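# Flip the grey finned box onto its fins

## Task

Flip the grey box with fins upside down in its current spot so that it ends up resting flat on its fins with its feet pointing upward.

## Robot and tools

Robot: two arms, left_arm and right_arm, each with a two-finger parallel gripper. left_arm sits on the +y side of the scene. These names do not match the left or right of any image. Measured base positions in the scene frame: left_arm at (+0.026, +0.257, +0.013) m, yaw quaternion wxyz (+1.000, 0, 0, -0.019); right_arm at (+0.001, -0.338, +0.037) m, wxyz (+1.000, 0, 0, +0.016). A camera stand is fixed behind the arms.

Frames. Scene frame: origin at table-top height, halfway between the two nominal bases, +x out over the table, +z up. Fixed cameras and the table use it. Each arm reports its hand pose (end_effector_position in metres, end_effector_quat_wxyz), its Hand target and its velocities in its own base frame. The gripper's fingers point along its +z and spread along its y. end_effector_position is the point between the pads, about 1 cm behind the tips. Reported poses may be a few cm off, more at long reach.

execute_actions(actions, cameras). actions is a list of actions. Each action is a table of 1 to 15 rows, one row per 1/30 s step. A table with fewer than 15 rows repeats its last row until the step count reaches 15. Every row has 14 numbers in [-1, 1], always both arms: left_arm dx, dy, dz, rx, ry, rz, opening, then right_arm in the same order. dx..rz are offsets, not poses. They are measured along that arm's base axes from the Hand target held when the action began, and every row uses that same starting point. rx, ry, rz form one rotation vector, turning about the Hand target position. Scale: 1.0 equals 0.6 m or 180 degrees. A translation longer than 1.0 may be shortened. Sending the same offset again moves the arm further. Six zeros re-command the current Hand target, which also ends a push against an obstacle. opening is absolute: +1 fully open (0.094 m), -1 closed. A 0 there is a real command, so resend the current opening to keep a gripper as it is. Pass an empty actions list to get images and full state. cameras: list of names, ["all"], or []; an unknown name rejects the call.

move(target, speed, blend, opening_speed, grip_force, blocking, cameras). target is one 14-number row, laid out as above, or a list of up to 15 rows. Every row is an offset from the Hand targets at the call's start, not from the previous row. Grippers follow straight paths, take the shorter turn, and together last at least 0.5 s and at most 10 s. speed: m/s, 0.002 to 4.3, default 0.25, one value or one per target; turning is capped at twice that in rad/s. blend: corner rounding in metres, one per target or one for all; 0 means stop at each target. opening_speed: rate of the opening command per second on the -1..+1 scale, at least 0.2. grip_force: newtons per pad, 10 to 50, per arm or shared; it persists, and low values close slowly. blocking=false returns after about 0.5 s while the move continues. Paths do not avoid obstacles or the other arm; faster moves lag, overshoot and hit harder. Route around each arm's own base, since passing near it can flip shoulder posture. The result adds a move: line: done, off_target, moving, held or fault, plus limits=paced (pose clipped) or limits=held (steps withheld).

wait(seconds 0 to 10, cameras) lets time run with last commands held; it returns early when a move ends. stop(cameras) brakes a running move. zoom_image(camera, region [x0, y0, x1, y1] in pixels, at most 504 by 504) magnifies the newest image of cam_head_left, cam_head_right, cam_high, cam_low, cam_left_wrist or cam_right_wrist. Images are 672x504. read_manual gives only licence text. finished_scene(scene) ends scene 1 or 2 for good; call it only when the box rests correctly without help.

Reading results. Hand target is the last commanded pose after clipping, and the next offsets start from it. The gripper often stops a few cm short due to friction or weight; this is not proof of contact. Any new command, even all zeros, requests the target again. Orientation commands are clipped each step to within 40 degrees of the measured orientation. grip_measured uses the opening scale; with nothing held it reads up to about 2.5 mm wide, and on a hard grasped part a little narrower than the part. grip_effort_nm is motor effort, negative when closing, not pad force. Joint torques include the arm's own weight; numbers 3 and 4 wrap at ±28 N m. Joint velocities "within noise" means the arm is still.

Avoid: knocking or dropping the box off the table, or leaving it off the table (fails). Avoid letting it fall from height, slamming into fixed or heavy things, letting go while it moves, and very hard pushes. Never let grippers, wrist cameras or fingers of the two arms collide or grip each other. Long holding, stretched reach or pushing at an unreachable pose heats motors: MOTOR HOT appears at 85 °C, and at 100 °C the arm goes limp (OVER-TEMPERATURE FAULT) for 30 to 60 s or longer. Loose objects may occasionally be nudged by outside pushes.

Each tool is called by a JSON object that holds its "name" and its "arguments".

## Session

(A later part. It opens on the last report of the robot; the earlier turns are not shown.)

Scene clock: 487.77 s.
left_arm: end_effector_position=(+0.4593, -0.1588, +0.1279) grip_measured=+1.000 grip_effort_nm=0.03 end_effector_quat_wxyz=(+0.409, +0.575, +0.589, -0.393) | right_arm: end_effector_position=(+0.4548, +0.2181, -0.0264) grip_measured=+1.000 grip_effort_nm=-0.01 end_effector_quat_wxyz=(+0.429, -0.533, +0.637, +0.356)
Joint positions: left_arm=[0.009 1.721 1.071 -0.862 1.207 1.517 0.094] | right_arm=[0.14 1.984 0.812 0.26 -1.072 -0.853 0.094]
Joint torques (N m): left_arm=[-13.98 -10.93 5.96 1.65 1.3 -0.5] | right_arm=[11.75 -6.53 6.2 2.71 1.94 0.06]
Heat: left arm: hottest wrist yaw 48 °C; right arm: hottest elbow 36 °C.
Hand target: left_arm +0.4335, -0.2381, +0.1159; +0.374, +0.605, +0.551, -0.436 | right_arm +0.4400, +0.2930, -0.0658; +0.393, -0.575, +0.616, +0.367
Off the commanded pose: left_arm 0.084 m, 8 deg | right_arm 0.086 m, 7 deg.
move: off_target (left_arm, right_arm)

{"name": "move", "arguments": {"target": [-0.008,-0.0117,0.018,0.03,0,0,1,0,0.0,0,0,0,0,1], "speed": 0.03, "cameras": ["cam_left_wrist","cam_right_wrist"]}}

Scene clock: 500.97 s.
left_arm: end_effector_position=(+0.4525, -0.1720, +0.1440) grip_measured=+1.000 grip_effort_nm=0.03 end_effector_quat_wxyz=(+0.382, +0.593, +0.605, -0.369) | right_arm: end_effector_position=(+0.4559, +0.2181, -0.0264) grip_measured=+1.000 grip_effort_nm=-0.01 end_effector_quat_wxyz=(+0.430, -0.531, +0.638, +0.354)
Joint positions: left_arm=[-0.033 1.651 1.071 -0.867 1.116 1.44 0.094] | right_arm=[0.141 1.984 0.812 0.266 -1.067 -0.846 0.094]
Joint torques (N m): left_arm=[-13.27 -9.52 6.86 1.61 1.07 -0.47] | right_arm=[11.69 -6.42 6.31 2.56 1.74 -0.07]
Heat: left arm: hottest wrist yaw 42 °C; right arm: hottest elbow 36 °C.
Hand target: left_arm +0.4287, -0.2451, +0.1267; +0.346, +0.622, +0.571, -0.409 | right_arm +0.4400, +0.2930, -0.0657; +0.393, -0.575, +0.616, +0.367
Off the commanded pose: left_arm 0.079 m, 8 deg | right_arm 0.086 m, 7 deg.
move: off_target (left_arm, right_arm)
Images, in order (width x height): cam_left_wrist 672x504, cam_right_wrist 672x504.

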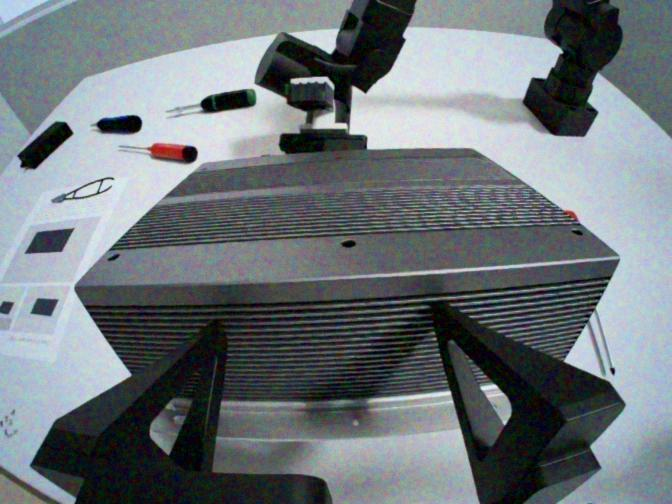

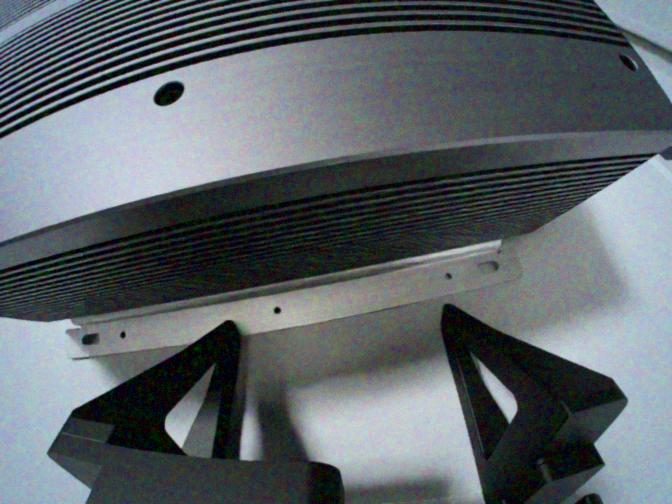

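{"name": "move", "arguments": {"target": [-0.004,-0.0183,0.0125,0.02,0,0,1,0,0.0,0,0,0,0.03,1], "speed": 0.03, "cameras": ["cam_left_wrist","cam_right_wrist"]}}

Scene clock: 523.50 s.
left_arm: end_effector_position=(+0.4499, -0.1875, +0.1595) grip_measured=+1.000 grip_effort_nm=0.02 end_effector_quat_wxyz=(+0.368, +0.606, +0.611, -0.351) | right_arm: end_effector_position=(+0.4568, +0.2217, -0.0264) grip_measured=+1.000 grip_effort_nm=-0.01 end_effector_quat_wxyz=(+0.415, -0.557, +0.617, +0.370)
Joint positions: left_arm=[-0.078 1.603 1.08 -0.858 1.057 1.374 0.094] | right_arm=[0.141 1.995 0.875 0.088 -1.11 -0.988 0.094]
Joint torques (N m): left_arm=[-12.81 -7.94 7.36 1.42 0.75 -0.44] | right_arm=[11.58 -6.77 6.98 1.43 1.14 -0.3]
Heat: left arm: hottest elbow 39 °C; right arm: hottest elbow 37 °C.
Hand target: left_arm +0.4263, -0.2560, +0.1341; +0.326, +0.633, +0.584, -0.391 | right_arm +0.4400, +0.2930, -0.0657; +0.376, -0.603, +0.589, +0.385
Off the commanded pose: left_arm 0.077 m, 8 deg | right_arm 0.083 m, 8 deg.
move: off_target (left_arm, right_arm)
Images, in order (width x height): cam_left_wrist 672x504, cam_right_wrist 672x504.

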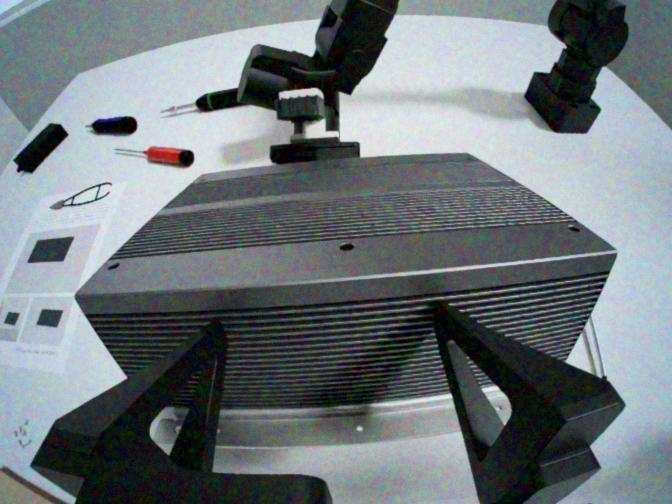

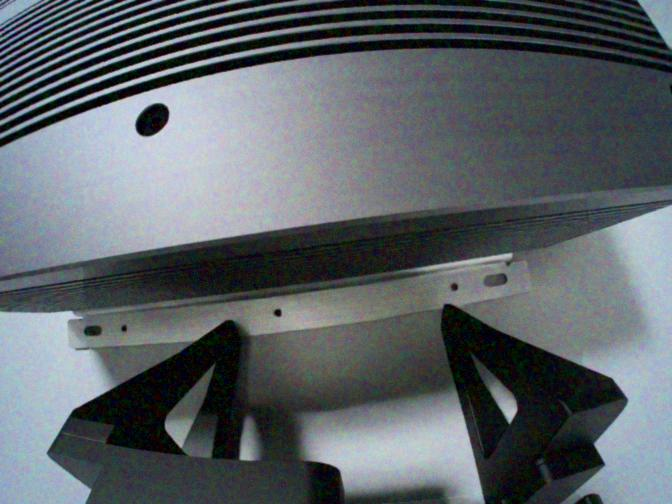

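{"name": "move", "arguments": {"target": [-0.004,-0.0175,0.0217,0.02,0,0,1,0,-0.0333,0.01,0,0,0,1], "speed": 0.03, "cameras": ["cam_left_wrist","cam_right_wrist"]}}

Scene clock: 540.23 s.
left_arm: end_effector_position=(+0.4506, -0.2066, +0.1759) grip_measured=+1.000 grip_effort_nm=0.03 end_effector_quat_wxyz=(+0.351, +0.620, +0.619, -0.330) | right_arm: end_effector_position=(+0.4572, +0.2223, -0.0262) grip_measured=+1.000 grip_effort_nm=-0.02 end_effector_quat_wxyz=(-0.408, +0.566, -0.611, -0.373)
Joint positions: left_arm=[-0.132 1.57 1.113 -0.865 0.986 1.306 0.094] | right_arm=[0.141 1.997 0.898 0.012 -1.117 -1.047 0.094]
Joint torques (N m): left_arm=[-11.34 -7.65 7.42 0.72 0.88 -0.31] | right_arm=[7.65 -8.23 5.74 1.37 0.67 -0.41]
Heat: left arm: hottest elbow 38 °C; right arm: hottest elbow 37 °C.
Hand target: left_arm +0.4239, -0.2665, +0.1471; +0.306, +0.643, +0.596, -0.373 | right_arm +0.4401, +0.2730, -0.0596; -0.376, +0.603, -0.589, -0.385
Off the commanded pose: left_arm 0.072 m, 8 deg | right_arm 0.063 m, 6 deg.
move: off_target (left_arm, right_arm)
Images, in order (width x height): cam_left_wrist 672x504, cam_right_wrist 672x504.

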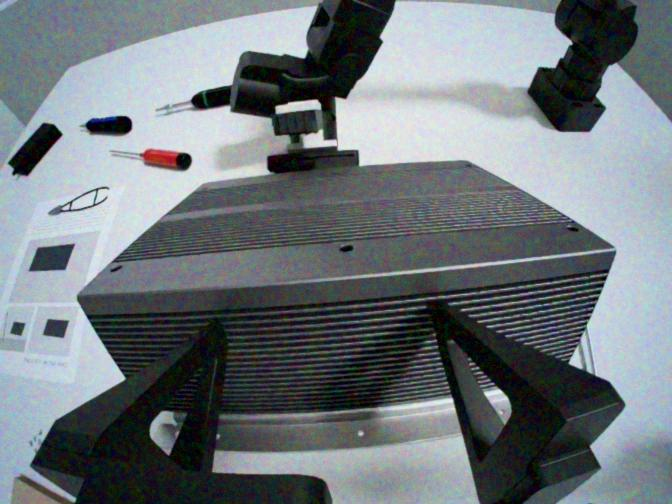

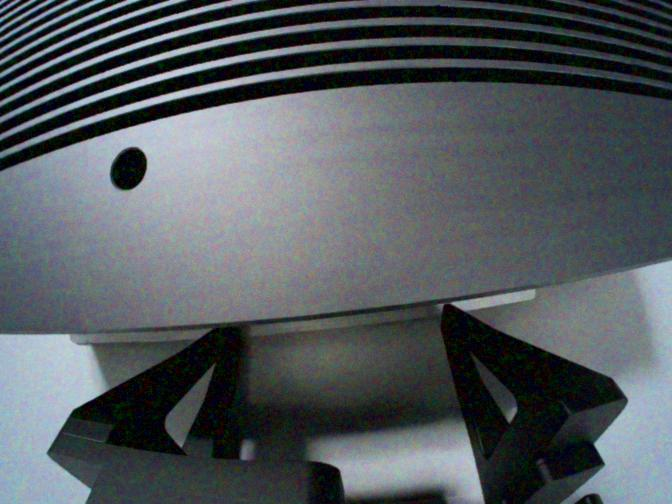

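{"name": "move", "arguments": {"target": [[-0.004,0,0.01,0.02,0,0,1,0,-0.02,0.005,0.0167,0,0,1],[-0.004,0,0.0183,0.03,0,0,1,0,-0.0333,0.01,0.0167,0,0,1]], "speed": 0.03, "cameras": ["cam_left_wrist","cam_right_wrist"]}}

Scene clock: 595.50 s.
left_arm: end_effector_position=(+0.4486, -0.2147, +0.1829) grip_measured=+1.000 grip_effort_nm=0.02 end_effector_quat_wxyz=(+0.317, +0.634, +0.636, -0.305) | right_arm: end_effector_position=(+0.4566, +0.2234, -0.0257) grip_measured=+1.000 grip_effort_nm=-0.02 end_effector_quat_wxyz=(-0.413, +0.568, -0.597, -0.387)
Joint positions: left_arm=[-0.17 1.553 1.153 -0.93 0.888 1.282 0.094] | right_arm=[0.137 2.013 0.912 -0.005 -1.157 -1.077 0.094]
Joint torques (N m): left_arm=[-9.88 -7.94 7.84 0.21 1.04 -0.2] | right_arm=[3.96 -8.82 4.78 1.07 -0.46 -0.5]
Heat: left arm: hottest elbow 38 °C; right arm: hottest elbow 38 °C.
Hand target: left_arm +0.4214, -0.2666, +0.1580; +0.275, +0.656, +0.613, -0.344 | right_arm +0.4400, +0.2530, -0.0538; -0.391, +0.593, -0.578, -0.400
Off the commanded pose: left_arm 0.064 m, 8 deg | right_arm 0.044 m, 5 deg.
move: off_target (left_arm, right_arm)
Images, in order (width x height): cam_left_wrist 672x504, cam_right_wrist 672x504.

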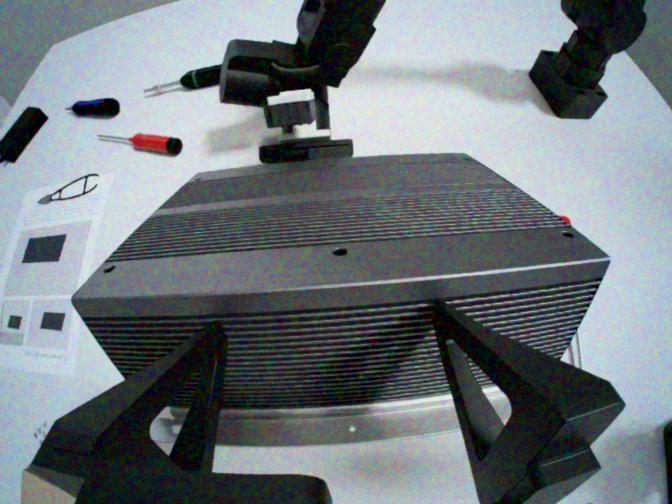

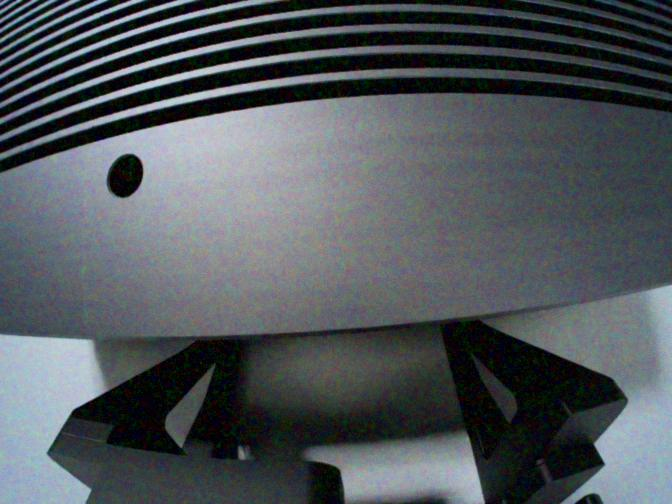

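{"name": "move", "arguments": {"target": [-0.003,-0.012,0.012,0.015,0,0,1,0,0,0,0.0,0,0,1], "speed": 0.03, "cameras": ["cam_right_wrist","cam_high"]}}

Scene clock: 607.00 s.
left_arm: end_effector_position=(+0.4460, -0.2283, +0.1913) grip_measured=+1.000 grip_effort_nm=0.02 end_effector_quat_wxyz=(+0.302, +0.645, +0.639, -0.292) | right_arm: end_effector_position=(+0.4565, +0.2235, -0.0256) grip_measured=+1.000 grip_effort_nm=-0.02 end_effector_quat_wxyz=(-0.413, +0.568, -0.597, -0.387)
Joint positions: left_arm=[-0.211 1.542 1.18 -0.954 0.837 1.256 0.094] | right_arm=[0.137 2.013 0.912 -0.005 -1.158 -1.077 0.094]
Joint torques (N m): left_arm=[-8.82 -8.06 7.83 0.21 1.08 -0.25] | right_arm=[4.78 -8.88 4.78 0.95 -0.43 -0.51]
Heat: left arm: hottest elbow 38 °C; right arm: hottest elbow 37 °C.
Hand target: left_arm +0.4197, -0.2737, +0.1654; +0.260, +0.663, +0.620, -0.330 | right_arm +0.4400, +0.2530, -0.0537; -0.391, +0.593, -0.578, -0.401
Off the commanded pose: left_arm 0.059 m, 7 deg | right_arm 0.044 m, 5 deg.
move: off_target (left_arm, right_arm)
Images, in order (width x height): cam_high 672x504, cam_right_wrist 672x504.

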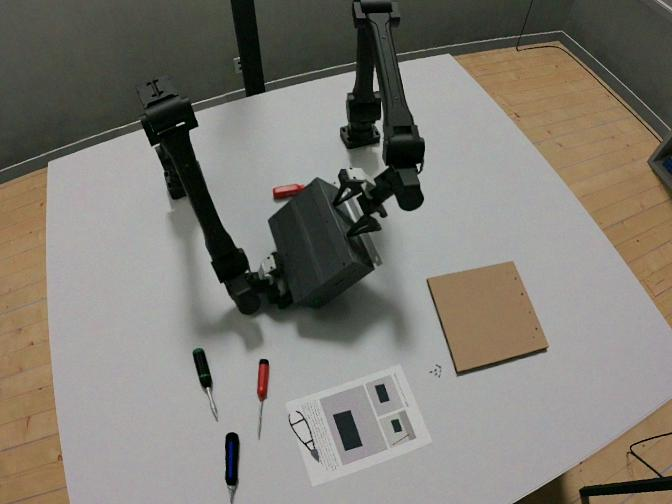

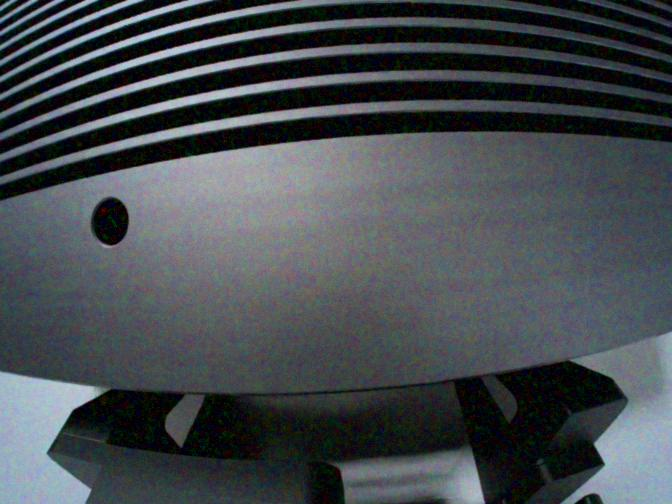

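{"name": "move", "arguments": {"target": [-0.003,-0.01,0.01,0.015,0,0,1,0,0,0,0.0,0,0,1], "speed": 0.03, "cameras": ["cam_right_wrist"]}}

Scene clock: 637.10 s.
left_arm: end_effector_position=(+0.4424, -0.2412, +0.1993) grip_measured=+1.000 grip_effort_nm=0.03 end_effector_quat_wxyz=(+0.288, +0.656, +0.640, -0.279) | right_arm: end_effector_position=(+0.4564, +0.2235, -0.0257) grip_measured=+1.000 grip_effort_nm=-0.01 end_effector_quat_wxyz=(-0.413, +0.568, -0.597, -0.387)
Joint positions: left_arm=[-0.25 1.532 1.205 -0.978 0.791 1.234 0.094] | right_arm=[0.137 2.013 0.912 -0.006 -1.158 -1.077 0.094]
Joint torques (N m): left_arm=[-7.94 -7.82 8.02 0.12 0.96 -0.32] | right_arm=[4.07 -9.35 4.85 1.33 -0.41 -0.5]
Heat: left arm: hottest elbow 39 °C; right arm: hottest elbow 35 °C.
Hand target: left_arm +0.4177, -0.2798, +0.1713; +0.244, +0.668, +0.628, -0.315 | right_arm +0.4400, +0.2530, -0.0537; -0.391, +0.593, -0.578, -0.401
Off the commanded pose: left_arm 0.054 m, 7 deg | right_arm 0.044 m, 5 deg.
move: off_target (left_arm, right_arm)
Images, in order (width x height): cam_right_wrist 672x504.

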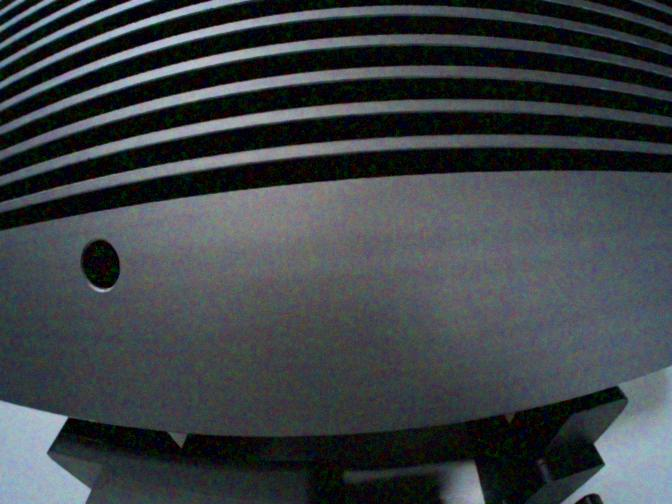

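{"name": "move", "arguments": {"target": [[0,0,0,0,0,0,1,0,-0.0667,0.02,0,0,0,1],[0,0,0,0,0,0,1,0,-0.1333,0.04,0,0,0,1],[0,0,0,0,0,0,1,0,-0.2667,0.1,0,0,0,1]], "speed": 0.04, "cameras": ["cam_left_wrist","cam_right_wrist","cam_high"]}}

Scene clock: 692.33 s.
left_arm: end_effector_position=(+0.4144, -0.2821, +0.1784) grip_measured=+1.000 grip_effort_nm=0.03 end_effector_quat_wxyz=(+0.251, +0.676, +0.619, -0.310) | right_arm: end_effector_position=(+0.4286, +0.1000, +0.0032) grip_measured=+1.000 grip_effort_nm=-0.02 end_effector_quat_wxyz=(-0.385, +0.590, -0.580, -0.409)
Joint positions: left_arm=[-0.345 1.571 1.197 -0.991 0.8 1.226 0.094] | right_arm=[-0.14 2.013 1.07 -1.051 -1.155 -2.005 0.094]
Joint torques (N m): left_arm=[-0.15 -10.58 8.73 0.91 0.72 -0.31] | right_arm=[-1.32 -14.45 6.17 -0.49 -0.49 -0.15]
Heat: left arm: hottest elbow 40 °C; right arm: hottest elbow 35 °C.
Hand target: left_arm +0.4178, -0.2798, +0.1712; +0.244, +0.668, +0.628, -0.315 | right_arm +0.4400, +0.0930, +0.0063; -0.391, +0.593, -0.578, -0.401
Off the commanded pose: left_arm 0.008 m, 2 deg | right_arm 0.014 m, 1 deg.
move: off_target (right_arm)
Images, in order (width x height): cam_high 672x504, cam_left_wrist 672x504, cam_right_wrist 672x504.

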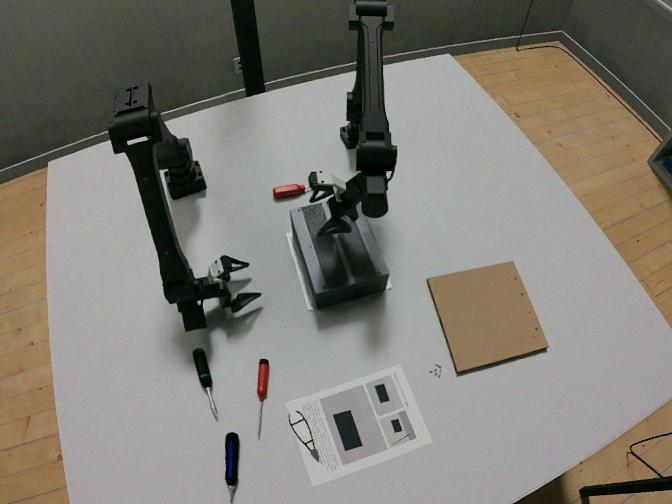

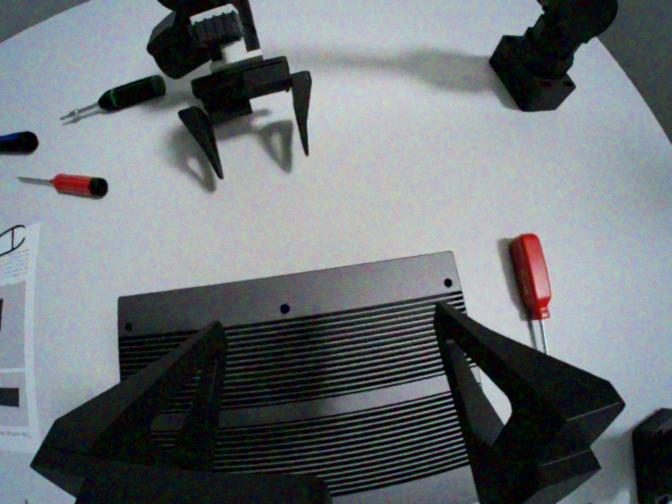

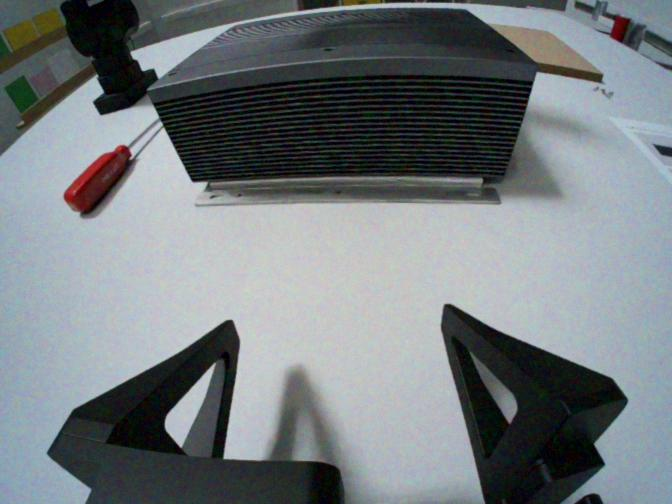

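{"name": "zoom_image", "arguments": {"camera": "cam_right_wrist", "region": [130, 20, 560, 240]}}

{"name": "zoom_image", "arguments": {"camera": "cam_high", "region": [240, 150, 440, 330]}}

Scaled by 1.172 from the camera's 672x504 image, which has a finer 960x720 frame.

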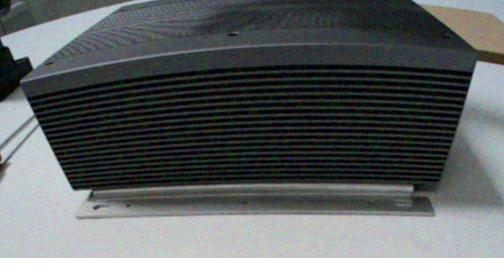

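Scaled by 2.520.

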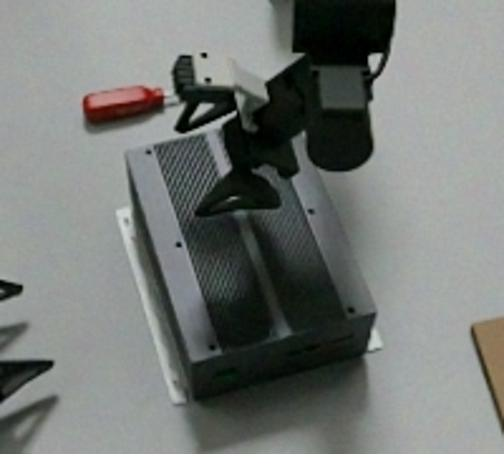

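{"name": "move", "arguments": {"target": [[0.0,0.08,0.13,0,0,0,1,0,0,0,-0.028,0,-0.038,1],[0.02,0.2997,0.13,-0.15,0,0,1,-0.005,0.1533,-0.0438,-0.028,0,-0.038,1],[0.0537,0.2997,-0.1753,-0.15,0,0,1,-0.005,0.1533,-0.0772,-0.028,0,-0.038,1]], "speed": 0.1, "cameras": ["cam_left_wrist","cam_right_wrist"]}}

Scene clock: 840.37 s.
left_arm: end_effector_position=(+0.4500, -0.0997, +0.0764) grip_measured=+1.000 grip_effort_nm=0.03 end_effector_quat_wxyz=(+0.394, +0.581, +0.570, -0.428) | right_arm: end_effector_position=(+0.4407, +0.1806, -0.0257) grip_measured=+1.000 grip_effort_nm=-0.02 end_effector_quat_wxyz=(+0.396, -0.569, +0.630, +0.352)
Joint positions: left_arm=[0.141 1.938 1.182 -1.324 1.19 2.081 0.094] | right_arm=[0.061 1.942 0.855 -0.152 -1.087 -1.207 0.094]
Joint torques (N m): left_arm=[-0.97 -12.4 5.97 0.23 0.54 -0.08] | right_arm=[-0.09 -10.58 4.01 1.76 -0.07 -0.11]
Heat: left arm: hottest elbow 41 °C; right arm: hottest elbow 36 °C.
Hand target: left_arm +0.4501, -0.1000, +0.0662; +0.393, +0.593, +0.537, -0.453 | right_arm +0.4370, +0.1850, -0.0400; +0.388, -0.574, +0.630, +0.351
Off the commanded pose: left_arm 0.010 m, 5 deg | right_arm 0.015 m, 1 deg.
joint sent to its limit (left arm) — joint 6 (wrist roll), upper limit. The joint targets are off in orientation, not in position.
move: off_target (left_arm, right_arm)
Images, in order (width x height): cam_left_wrist 672x504, cam_right_wrist 672x504.

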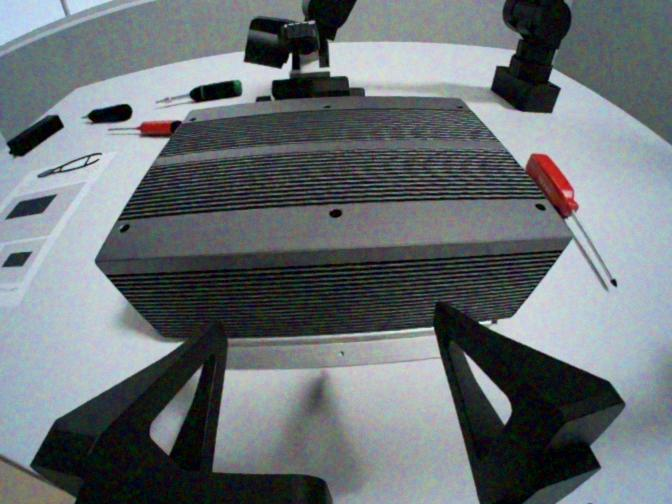

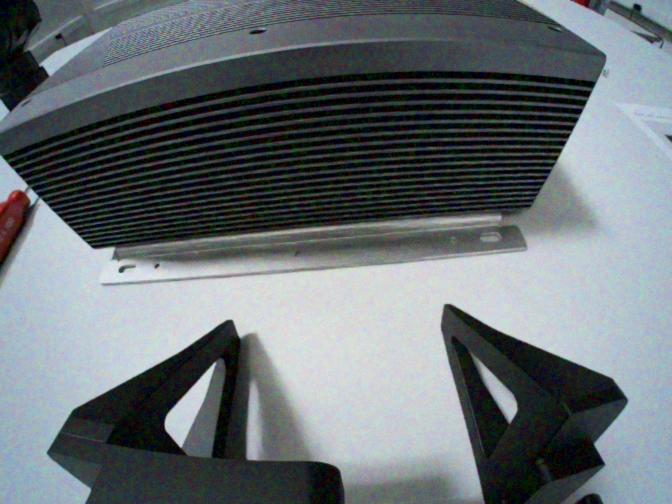

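{"name": "move", "arguments": {"target": [0.0,-0.0833,0.0083,0.02,0,0,1,-0.0167,0.0833,-0.0133,0,0,0,1], "speed": 0.03, "cameras": ["cam_left_wrist","cam_right_wrist"]}}

Scene clock: 857.27 s.
left_arm: end_effector_position=(+0.4549, -0.1301, +0.0705) grip_measured=+1.000 grip_effort_nm=0.02 end_effector_quat_wxyz=(+0.382, +0.593, +0.563, -0.430) | right_arm: end_effector_position=(+0.4413, +0.2144, -0.0254) grip_measured=+1.000 grip_effort_nm=-0.01 end_effector_quat_wxyz=(+0.408, -0.560, +0.633, +0.346)
Joint positions: left_arm=[0.071 1.938 1.182 -1.221 1.193 1.973 0.094] | right_arm=[0.14 1.943 0.812 0.094 -1.051 -0.993 0.094]
Joint torques (N m): left_arm=[-4.37 -14.68 5.86 0.29 0.71 -0.29] | right_arm=[3.55 -9.41 3.54 2.02 0.43 -0.12]
Heat: left arm: hottest elbow 40 °C; right arm: hottest elbow 35 °C.
Hand target: left_arm +0.4501, -0.1500, +0.0712; +0.374, +0.605, +0.551, -0.436 | right_arm +0.4270, +0.2351, -0.0480; +0.388, -0.574, +0.630, +0.351
Off the commanded pose: left_arm 0.020 m, 2 deg | right_arm 0.034 m, 3 deg.
move: off_target (left_arm, right_arm)
Images, in order (width x height): cam_left_wrist 672x504, cam_right_wrist 672x504.

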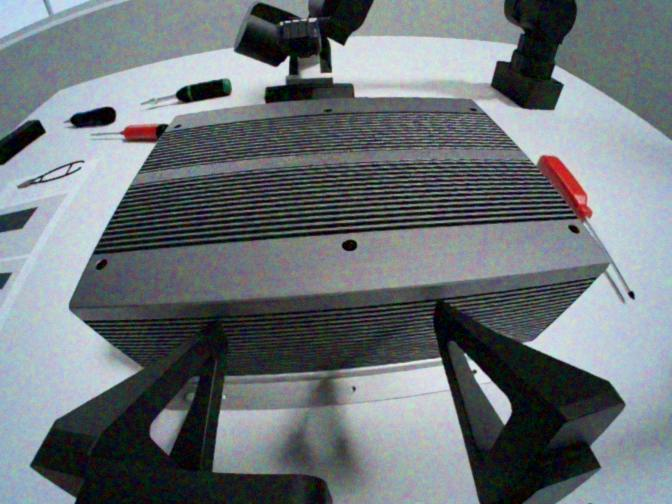

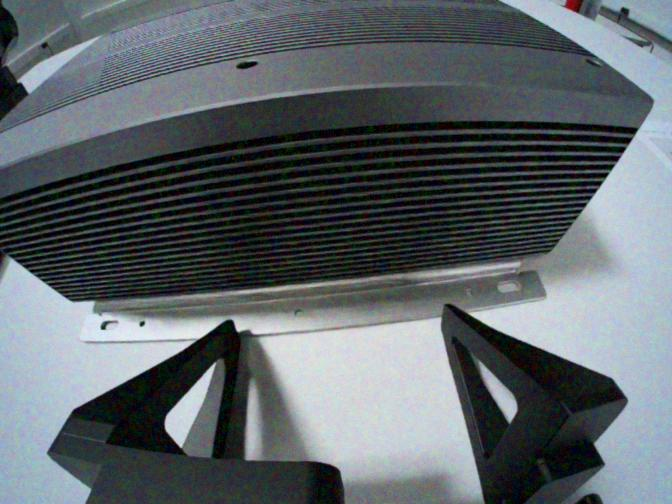

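{"name": "move", "arguments": {"target": [[-0.015,-0.05,0.025,0,0,0,1,0,0.03,-0.005,0,0,0,1],[-0.025,-0.1,0.05,0,0,0,1,0,0.065,-0.015,0,0,0,1]], "speed": 0.03}}

Scene clock: 864.73 s.
left_arm: end_effector_position=(+0.4555, -0.1317, +0.0747) grip_measured=+1.000 grip_effort_nm=0.03 end_effector_quat_wxyz=(+0.390, +0.601, +0.581, -0.386) | right_arm: end_effector_position=(+0.4410, +0.2127, -0.0262) grip_measured=+1.000 grip_effort_nm=-0.01 end_effector_quat_wxyz=(+0.417, -0.537, +0.649, +0.342)
Joint positions: left_arm=[0.062 1.847 1.1 -0.992 1.157 1.776 0.094] | right_arm=[0.14 1.943 0.773 0.218 -1.032 -0.884 0.094]
Joint torques (N m): left_arm=[-13.57 -16.44 5.85 -0.03 3.26 -1.06] | right_arm=[9.52 -7.65 5.48 2.71 1.53 0.02]
Heat: left arm: hottest elbow 40 °C; right arm: hottest elbow 35 °C.
Hand target: left_arm +0.4351, -0.2099, +0.1011; +0.374, +0.605, +0.551, -0.436 | right_arm +0.4270, +0.2741, -0.0570; +0.388, -0.574, +0.630, +0.351
Off the commanded pose: left_arm 0.085 m, 7 deg | right_arm 0.070 m, 6 deg.
move: off_target (left_arm, right_arm)

{"name": "move", "arguments": {"target": [[-0.01,-0.03,0.015,0,0,0,1,0,0.03,-0.005,0,0,0,1],[-0.01,-0.05,0.025,0,0,0,1,0,0.035,-0.01,0,0,0,1]], "speed": 0.03}}

Scene clock: 872.20 s.
left_arm: end_effector_position=(+0.4582, -0.1593, +0.1286) grip_measured=+1.000 grip_effort_nm=0.03 end_effector_quat_wxyz=(+0.412, +0.577, +0.588, -0.390) | right_arm: end_effector_position=(+0.4422, +0.2125, -0.0262) grip_measured=+1.000 grip_effort_nm=-0.01 end_effector_quat_wxyz=(+0.423, -0.526, +0.658, +0.335)
Joint positions: left_arm=[0.008 1.713 1.061 -0.843 1.206 1.507 0.094] | right_arm=[0.144 1.941 0.754 0.283 -1.01 -0.826 0.094]
Joint torques (N m): left_arm=[-14.27 -11.05 5.7 1.48 1.29 -0.53] | right_arm=[13.22 -5.83 6.57 3.04 1.66 0.07]
Heat: left arm: hottest elbow 39 °C; right arm: hottest elbow 35 °C.
Hand target: left_arm +0.4291, -0.2399, +0.1160; +0.374, +0.605, +0.551, -0.436 | right_arm +0.4270, +0.2949, -0.0630; +0.388, -0.574, +0.630, +0.351
Off the commanded pose: left_arm 0.087 m, 9 deg | right_arm 0.092 m, 8 deg.
move: off_target (left_arm, right_arm)

{"name": "move", "arguments": {"target": [[-0.004,-0.0117,0.018,0.03,0,0,1,0,0,0,0,0,0.015,1],[-0.008,-0.033,0.033,0.05,0,0,1,0,-0.0133,0,0,0,0.03,1]], "speed": 0.03, "cameras": ["cam_left_wrist","cam_right_wrist"]}}

Scene clock: 884.50 s.
left_arm: end_effector_position=(+0.4492, -0.1954, +0.1664) grip_measured=+1.000 grip_effort_nm=0.03 end_effector_quat_wxyz=(+0.368, +0.606, +0.610, -0.354) | right_arm: end_effector_position=(+0.4428, +0.2167, -0.0264) grip_measured=+1.000 grip_effort_nm=-0.02 end_effector_quat_wxyz=(+0.407, -0.555, +0.635, +0.352)
Joint positions: left_arm=[-0.094 1.594 1.086 -0.851 1.061 1.345 0.094] | right_arm=[0.144 1.952 0.817 0.108 -1.056 -0.97 0.094]
Joint torques (N m): left_arm=[-12.1 -7.77 6.76 1.7 0.53 -0.34] | right_arm=[11.46 -5.48 7.13 1.68 0.75 -0.29]
Heat: left arm: hottest elbow 39 °C; right arm: hottest elbow 36 °C.
Hand target: left_arm +0.4243, -0.2597, +0.1360; +0.326, +0.633, +0.584, -0.391 | right_arm +0.4271, +0.2869, -0.0631; +0.371, -0.603, +0.602, +0.368
Off the commanded pose: left_arm 0.075 m, 8 deg | right_arm 0.081 m, 8 deg.
move: off_target (left_arm, right_arm)
Images, in order (width x height): cam_left_wrist 672x504, cam_right_wrist 672x504.

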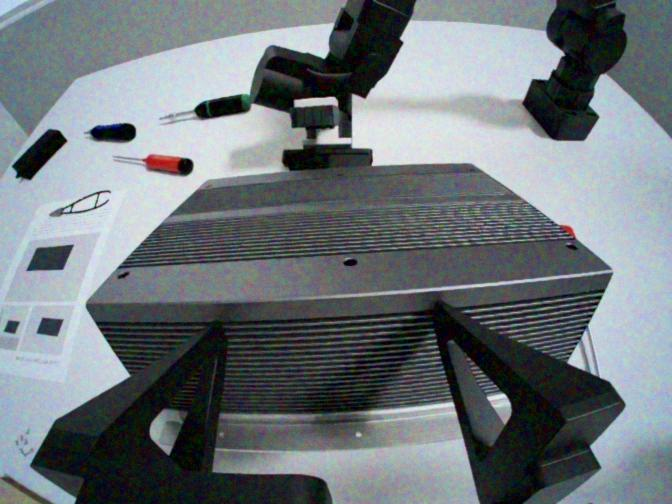

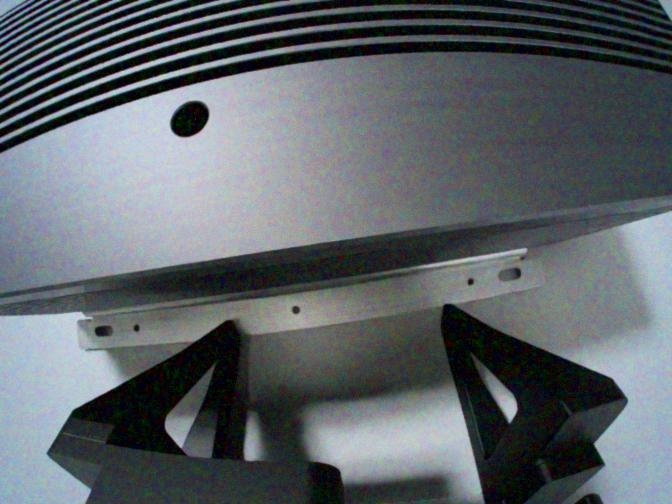

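{"name": "move", "arguments": {"target": [-0.004,-0.0175,0.0217,0.02,0,0,1,0,-0.025,0.006,0,0,0.015,1], "speed": 0.03, "cameras": ["cam_left_wrist","cam_right_wrist"]}}

Scene clock: 895.67 s.
left_arm: end_effector_position=(+0.4488, -0.2168, +0.1834) grip_measured=+1.000 grip_effort_nm=0.03 end_effector_quat_wxyz=(+0.355, +0.623, +0.611, -0.335) | right_arm: end_effector_position=(+0.4438, +0.2193, -0.0261) grip_measured=+1.000 grip_effort_nm=-0.02 end_effector_quat_wxyz=(-0.394, +0.578, -0.615, -0.364)
Joint positions: left_arm=[-0.151 1.562 1.118 -0.857 0.997 1.29 0.094] | right_arm=[0.144 1.965 0.875 -0.054 -1.085 -1.106 0.094]
Joint torques (N m): left_arm=[-10.46 -7.36 6.99 0.83 0.34 -0.32] | right_arm=[8.18 -6.95 6.17 1.4 0.45 -0.33]
Heat: left arm: hottest elbow 39 °C; right arm: hottest elbow 36 °C.
Hand target: left_arm +0.4219, -0.2702, +0.1490; +0.306, +0.643, +0.596, -0.373 | right_arm +0.4271, +0.2719, -0.0594; -0.362, +0.617, -0.588, -0.377
Off the commanded pose: left_arm 0.069 m, 8 deg | right_arm 0.065 m, 7 deg.
move: off_target (left_arm, right_arm)
Images, in order (width x height): cam_left_wrist 672x504, cam_right_wrist 672x504.

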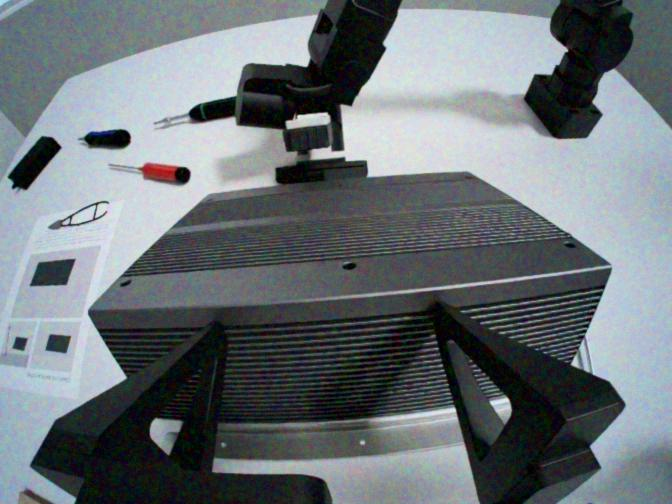

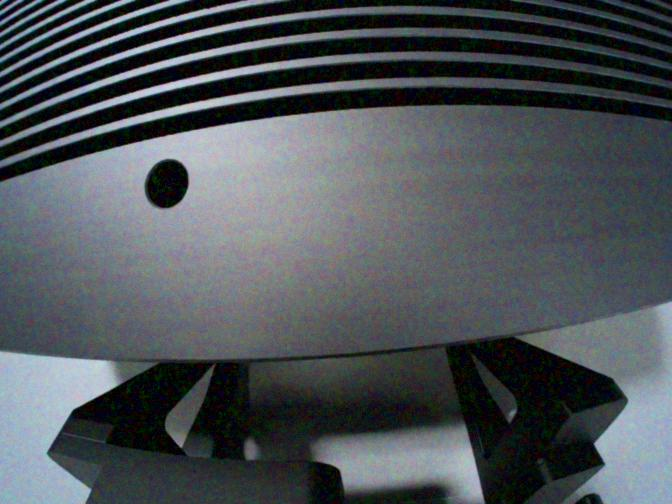

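{"name": "move", "arguments": {"target": [[0,0,0,0,0,0,1,0,-0.035,0.01,0,0,0.0,1],[0,0,0,0,0,0,1,0,-0.035,0.035,0.035,0,0.0,1],[0,0,0,0,0,0,1,0,-0.03,0.055,0.075,0,0.0,1]], "speed": 0.02, "cameras": ["cam_left_wrist","cam_right_wrist"]}}

Scene clock: 929.30 s.
left_arm: end_effector_position=(+0.4483, -0.2175, +0.1830) grip_measured=+1.000 grip_effort_nm=0.03 end_effector_quat_wxyz=(+0.352, +0.623, +0.614, -0.333) | right_arm: end_effector_position=(+0.4431, +0.2248, -0.0175) grip_measured=+1.000 grip_effort_nm=-0.02 end_effector_quat_wxyz=(-0.440, +0.553, -0.567, -0.423)
Joint positions: left_arm=[-0.155 1.56 1.118 -0.857 0.989 1.284 0.094] | right_arm=[0.13 2.029 0.868 0.143 -1.268 -1.004 0.094]
Joint torques (N m): left_arm=[-10.23 -7.18 6.99 0.91 0.7 -0.26] | right_arm=[4.25 -11.28 4.08 2.21 -1.72 -0.17]
Heat: left arm: hottest elbow 39 °C; right arm: hottest elbow 36 °C.
Hand target: left_arm +0.4219, -0.2702, +0.1489; +0.306, +0.643, +0.596, -0.373 | right_arm +0.4271, +0.2540, -0.0264; -0.433, +0.571, -0.539, -0.444
Off the commanded pose: left_arm 0.068 m, 8 deg | right_arm 0.034 m, 5 deg.
move: off_target (left_arm, right_arm)
Images, in order (width x height): cam_left_wrist 672x504, cam_right_wrist 672x504.

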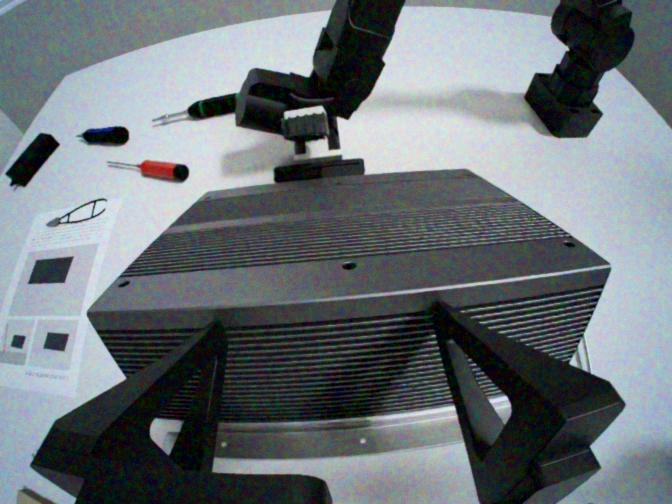

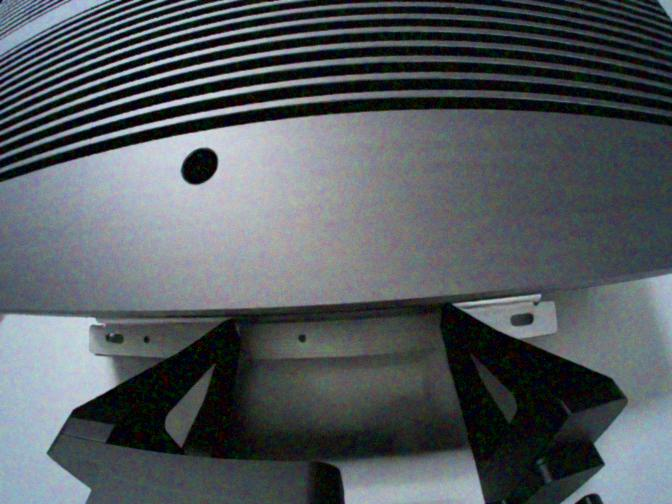

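{"name": "move", "arguments": {"target": [[-0.004,-0.01,0.0183,0.025,0,0,1,0,0.0,0.0,0,0,0.0,1],[-0.008,-0.02,0.038,0.04,0,0,1,0,0.0,0.008,0.02,0,0.0,1]], "speed": 0.02, "cameras": ["cam_left_wrist","cam_right_wrist"]}}

Scene clock: 942.90 s.
left_arm: end_effector_position=(+0.4437, -0.2329, +0.1968) grip_measured=+1.000 grip_effort_nm=0.03 end_effector_quat_wxyz=(+0.307, +0.640, +0.640, -0.296) | right_arm: end_effector_position=(+0.4428, +0.2239, -0.0131) grip_measured=+1.000 grip_effort_nm=-0.02 end_effector_quat_wxyz=(-0.460, +0.538, -0.552, -0.441)
Joint positions: left_arm=[-0.219 1.529 1.174 -0.938 0.847 1.225 0.094] | right_arm=[0.122 2.054 0.847 0.316 -1.326 -0.883 0.094]
Joint torques (N m): left_arm=[-9.58 -7.71 8.27 0.21 1.19 -0.22] | right_arm=[4.48 -10.81 3.88 2.41 -1.47 -0.18]
Heat: left arm: hottest elbow 39 °C; right arm: hottest elbow 35 °C.
Hand target: left_arm +0.4170, -0.2823, +0.1718; +0.265, +0.661, +0.618, -0.335 | right_arm +0.4271, +0.2540, -0.0216; -0.450, +0.557, -0.525, -0.460
Off the commanded pose: left_arm 0.061 m, 7 deg | right_arm 0.035 m, 5 deg.
move: off_target (left_arm, right_arm)
Images, in order (width x height): cam_left_wrist 672x504, cam_right_wrist 672x504.

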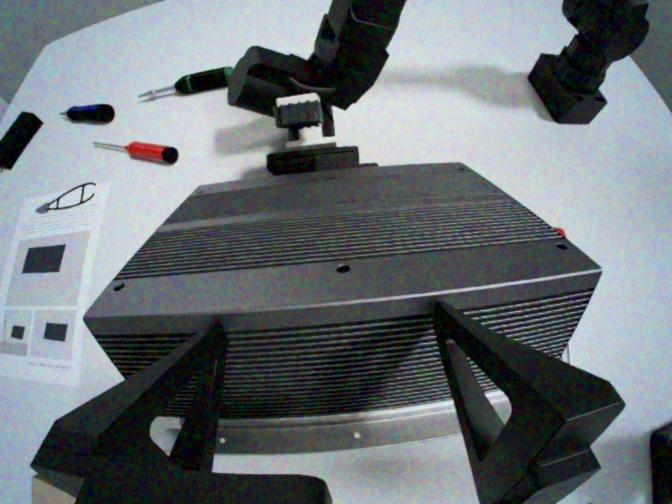

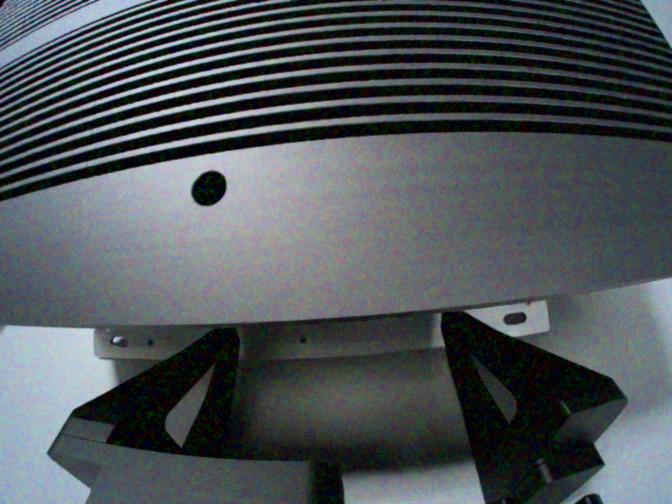

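{"name": "move", "arguments": {"target": [-0.006,-0.012,0.015,0.025,0,0,1,0,0.0,0.01,0.02,0,0.0,1], "speed": 0.02, "cameras": ["cam_left_wrist","cam_right_wrist"]}}

Scene clock: 958.70 s.
left_arm: end_effector_position=(+0.4384, -0.2454, +0.2092) grip_measured=+1.000 grip_effort_nm=0.03 end_effector_quat_wxyz=(+0.282, +0.652, +0.649, -0.273) | right_arm: end_effector_position=(+0.4428, +0.2230, -0.0090) grip_measured=+1.000 grip_effort_nm=-0.02 end_effector_quat_wxyz=(-0.477, +0.523, -0.539, -0.457)
Joint positions: left_arm=[-0.267 1.512 1.214 -0.993 0.767 1.194 0.094] | right_arm=[0.116 2.091 0.822 0.572 -1.372 -0.694 0.094]
Joint torques (N m): left_arm=[-8.7 -7.3 8.34 0.29 1.14 -0.23] | right_arm=[4.89 -11.99 3.58 2.45 -1.36 -0.19]
Heat: left arm: hottest elbow 40 °C; right arm: hottest elbow 35 °C.
Hand target: left_arm +0.4134, -0.2895, +0.1807; +0.239, +0.670, +0.630, -0.310 | right_arm +0.4270, +0.2540, -0.0157; -0.467, +0.542, -0.510, -0.477
Off the commanded pose: left_arm 0.058 m, 7 deg | right_arm 0.035 m, 5 deg.
move: off_target (left_arm, right_arm)
Images, in order (width x height): cam_left_wrist 672x504, cam_right_wrist 672x504.

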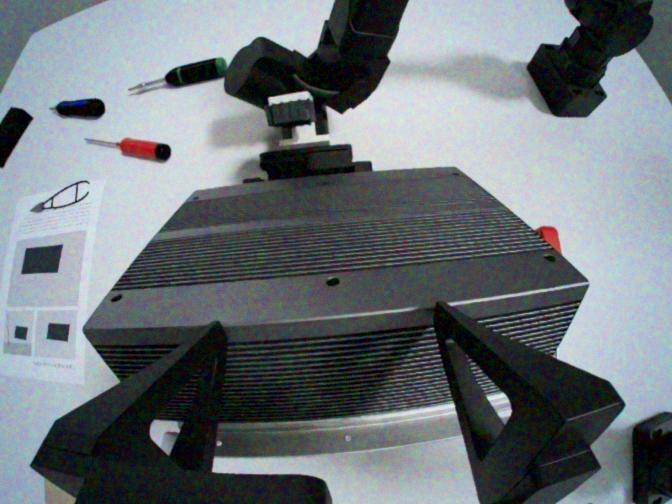

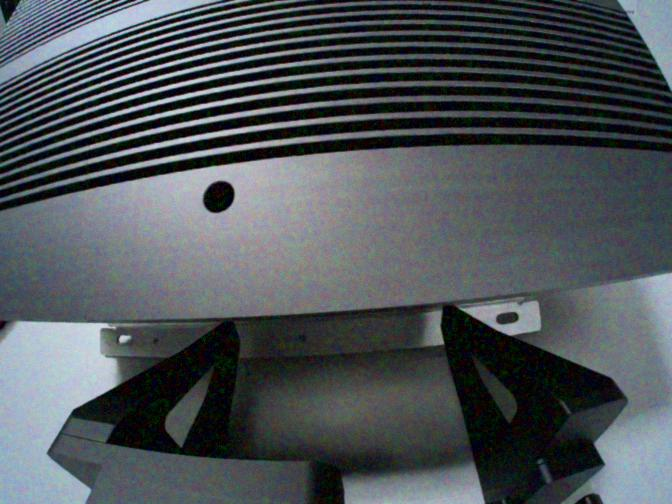

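{"name": "move", "arguments": {"target": [0,0.005,-0.03,0.0,0,0,1,0,0.0,0.0,0,0,0.0,1], "speed": 0.02, "cameras": ["cam_left_wrist","cam_right_wrist"]}}

Scene clock: 969.50 s.
left_arm: end_effector_position=(+0.4387, -0.2457, +0.2093) grip_measured=+1.000 grip_effort_nm=0.03 end_effector_quat_wxyz=(+0.284, +0.652, +0.648, -0.273) | right_arm: end_effector_position=(+0.4427, +0.2230, -0.0089) grip_measured=+1.000 grip_effort_nm=-0.02 end_effector_quat_wxyz=(-0.477, +0.523, -0.538, -0.457)
Joint positions: left_arm=[-0.267 1.511 1.212 -0.988 0.769 1.194 0.094] | right_arm=[0.116 2.091 0.822 0.572 -1.372 -0.694 0.094]
Joint torques (N m): left_arm=[-8 -6.3 6.04 1.58 1.13 -0.11] | right_arm=[4.25 -12.1 3.37 1.96 -1.52 -0.3]
Heat: left arm: hottest elbow 39 °C; right arm: hottest elbow 35 °C.
Hand target: left_arm +0.4134, -0.2865, +0.1629; +0.239, +0.671, +0.630, -0.310 | right_arm +0.4258, +0.2519, -0.0153; -0.465, +0.544, -0.510, -0.477 (not the last commanded pose)
Off the commanded pose: left_arm 0.067 m, 7 deg | right_arm 0.035 m, 5 deg.
move: off_target (left_arm, right_arm)
Images, in order (width x height): cam_left_wrist 672x504, cam_right_wrist 672x504.

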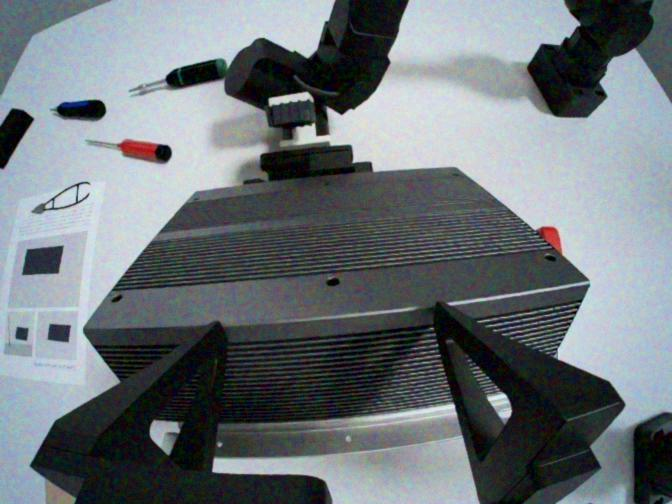

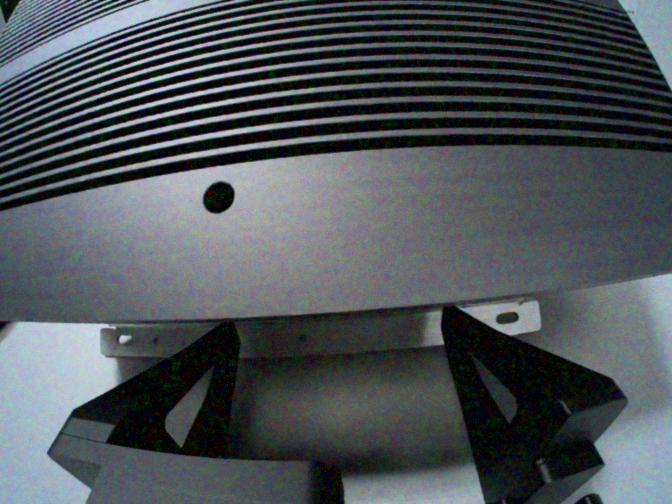

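{"name": "move", "arguments": {"target": [-0.003,-0.025,0.005,0.01,0,0,1,0.002,0.003,0.0,0,0,0.0,1], "speed": 0.02, "cameras": ["cam_left_wrist"]}}

Scene clock: 992.97 s.
left_arm: end_effector_position=(+0.4380, -0.2572, +0.2134) grip_measured=+1.000 grip_effort_nm=0.02 end_effector_quat_wxyz=(+0.284, +0.659, +0.646, -0.258) | right_arm: end_effector_position=(+0.4427, +0.2228, -0.0090) grip_measured=+1.000 grip_effort_nm=-0.02 end_effector_quat_wxyz=(-0.477, +0.523, -0.539, -0.457)
Joint positions: left_arm=[-0.299 1.502 1.219 -0.967 0.733 1.168 0.094] | right_arm=[0.116 2.091 0.822 0.572 -1.372 -0.694 0.094]
Joint torques (N m): left_arm=[-8.76 -5.48 7.12 0.77 0.98 -0.31] | right_arm=[4.84 -11.75 3.7 2.09 -1.35 -0.2]
Heat: left arm: hottest elbow 39 °C; right arm: hottest elbow 34 °C.
Hand target: left_arm +0.4116, -0.3014, +0.1658; +0.228, +0.674, +0.635, -0.300 | right_arm +0.4270, +0.2536, -0.0153; -0.465, +0.544, -0.511, -0.477
Off the commanded pose: left_arm 0.070 m, 8 deg | right_arm 0.035 m, 5 deg.
move: off_target (left_arm, right_arm)
Images, in order (width x height): cam_left_wrist 672x504.

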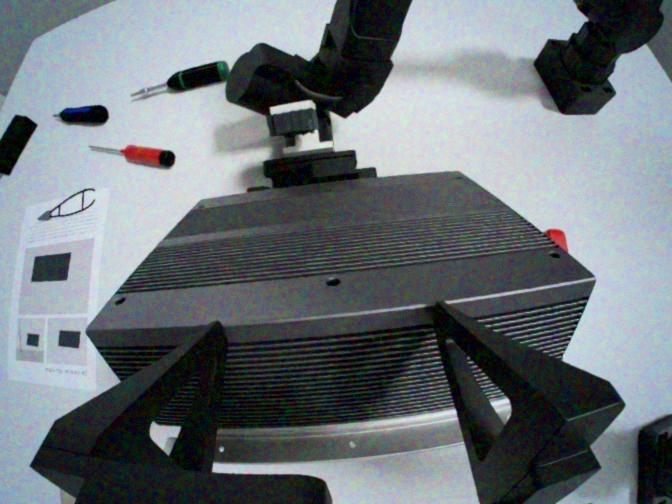

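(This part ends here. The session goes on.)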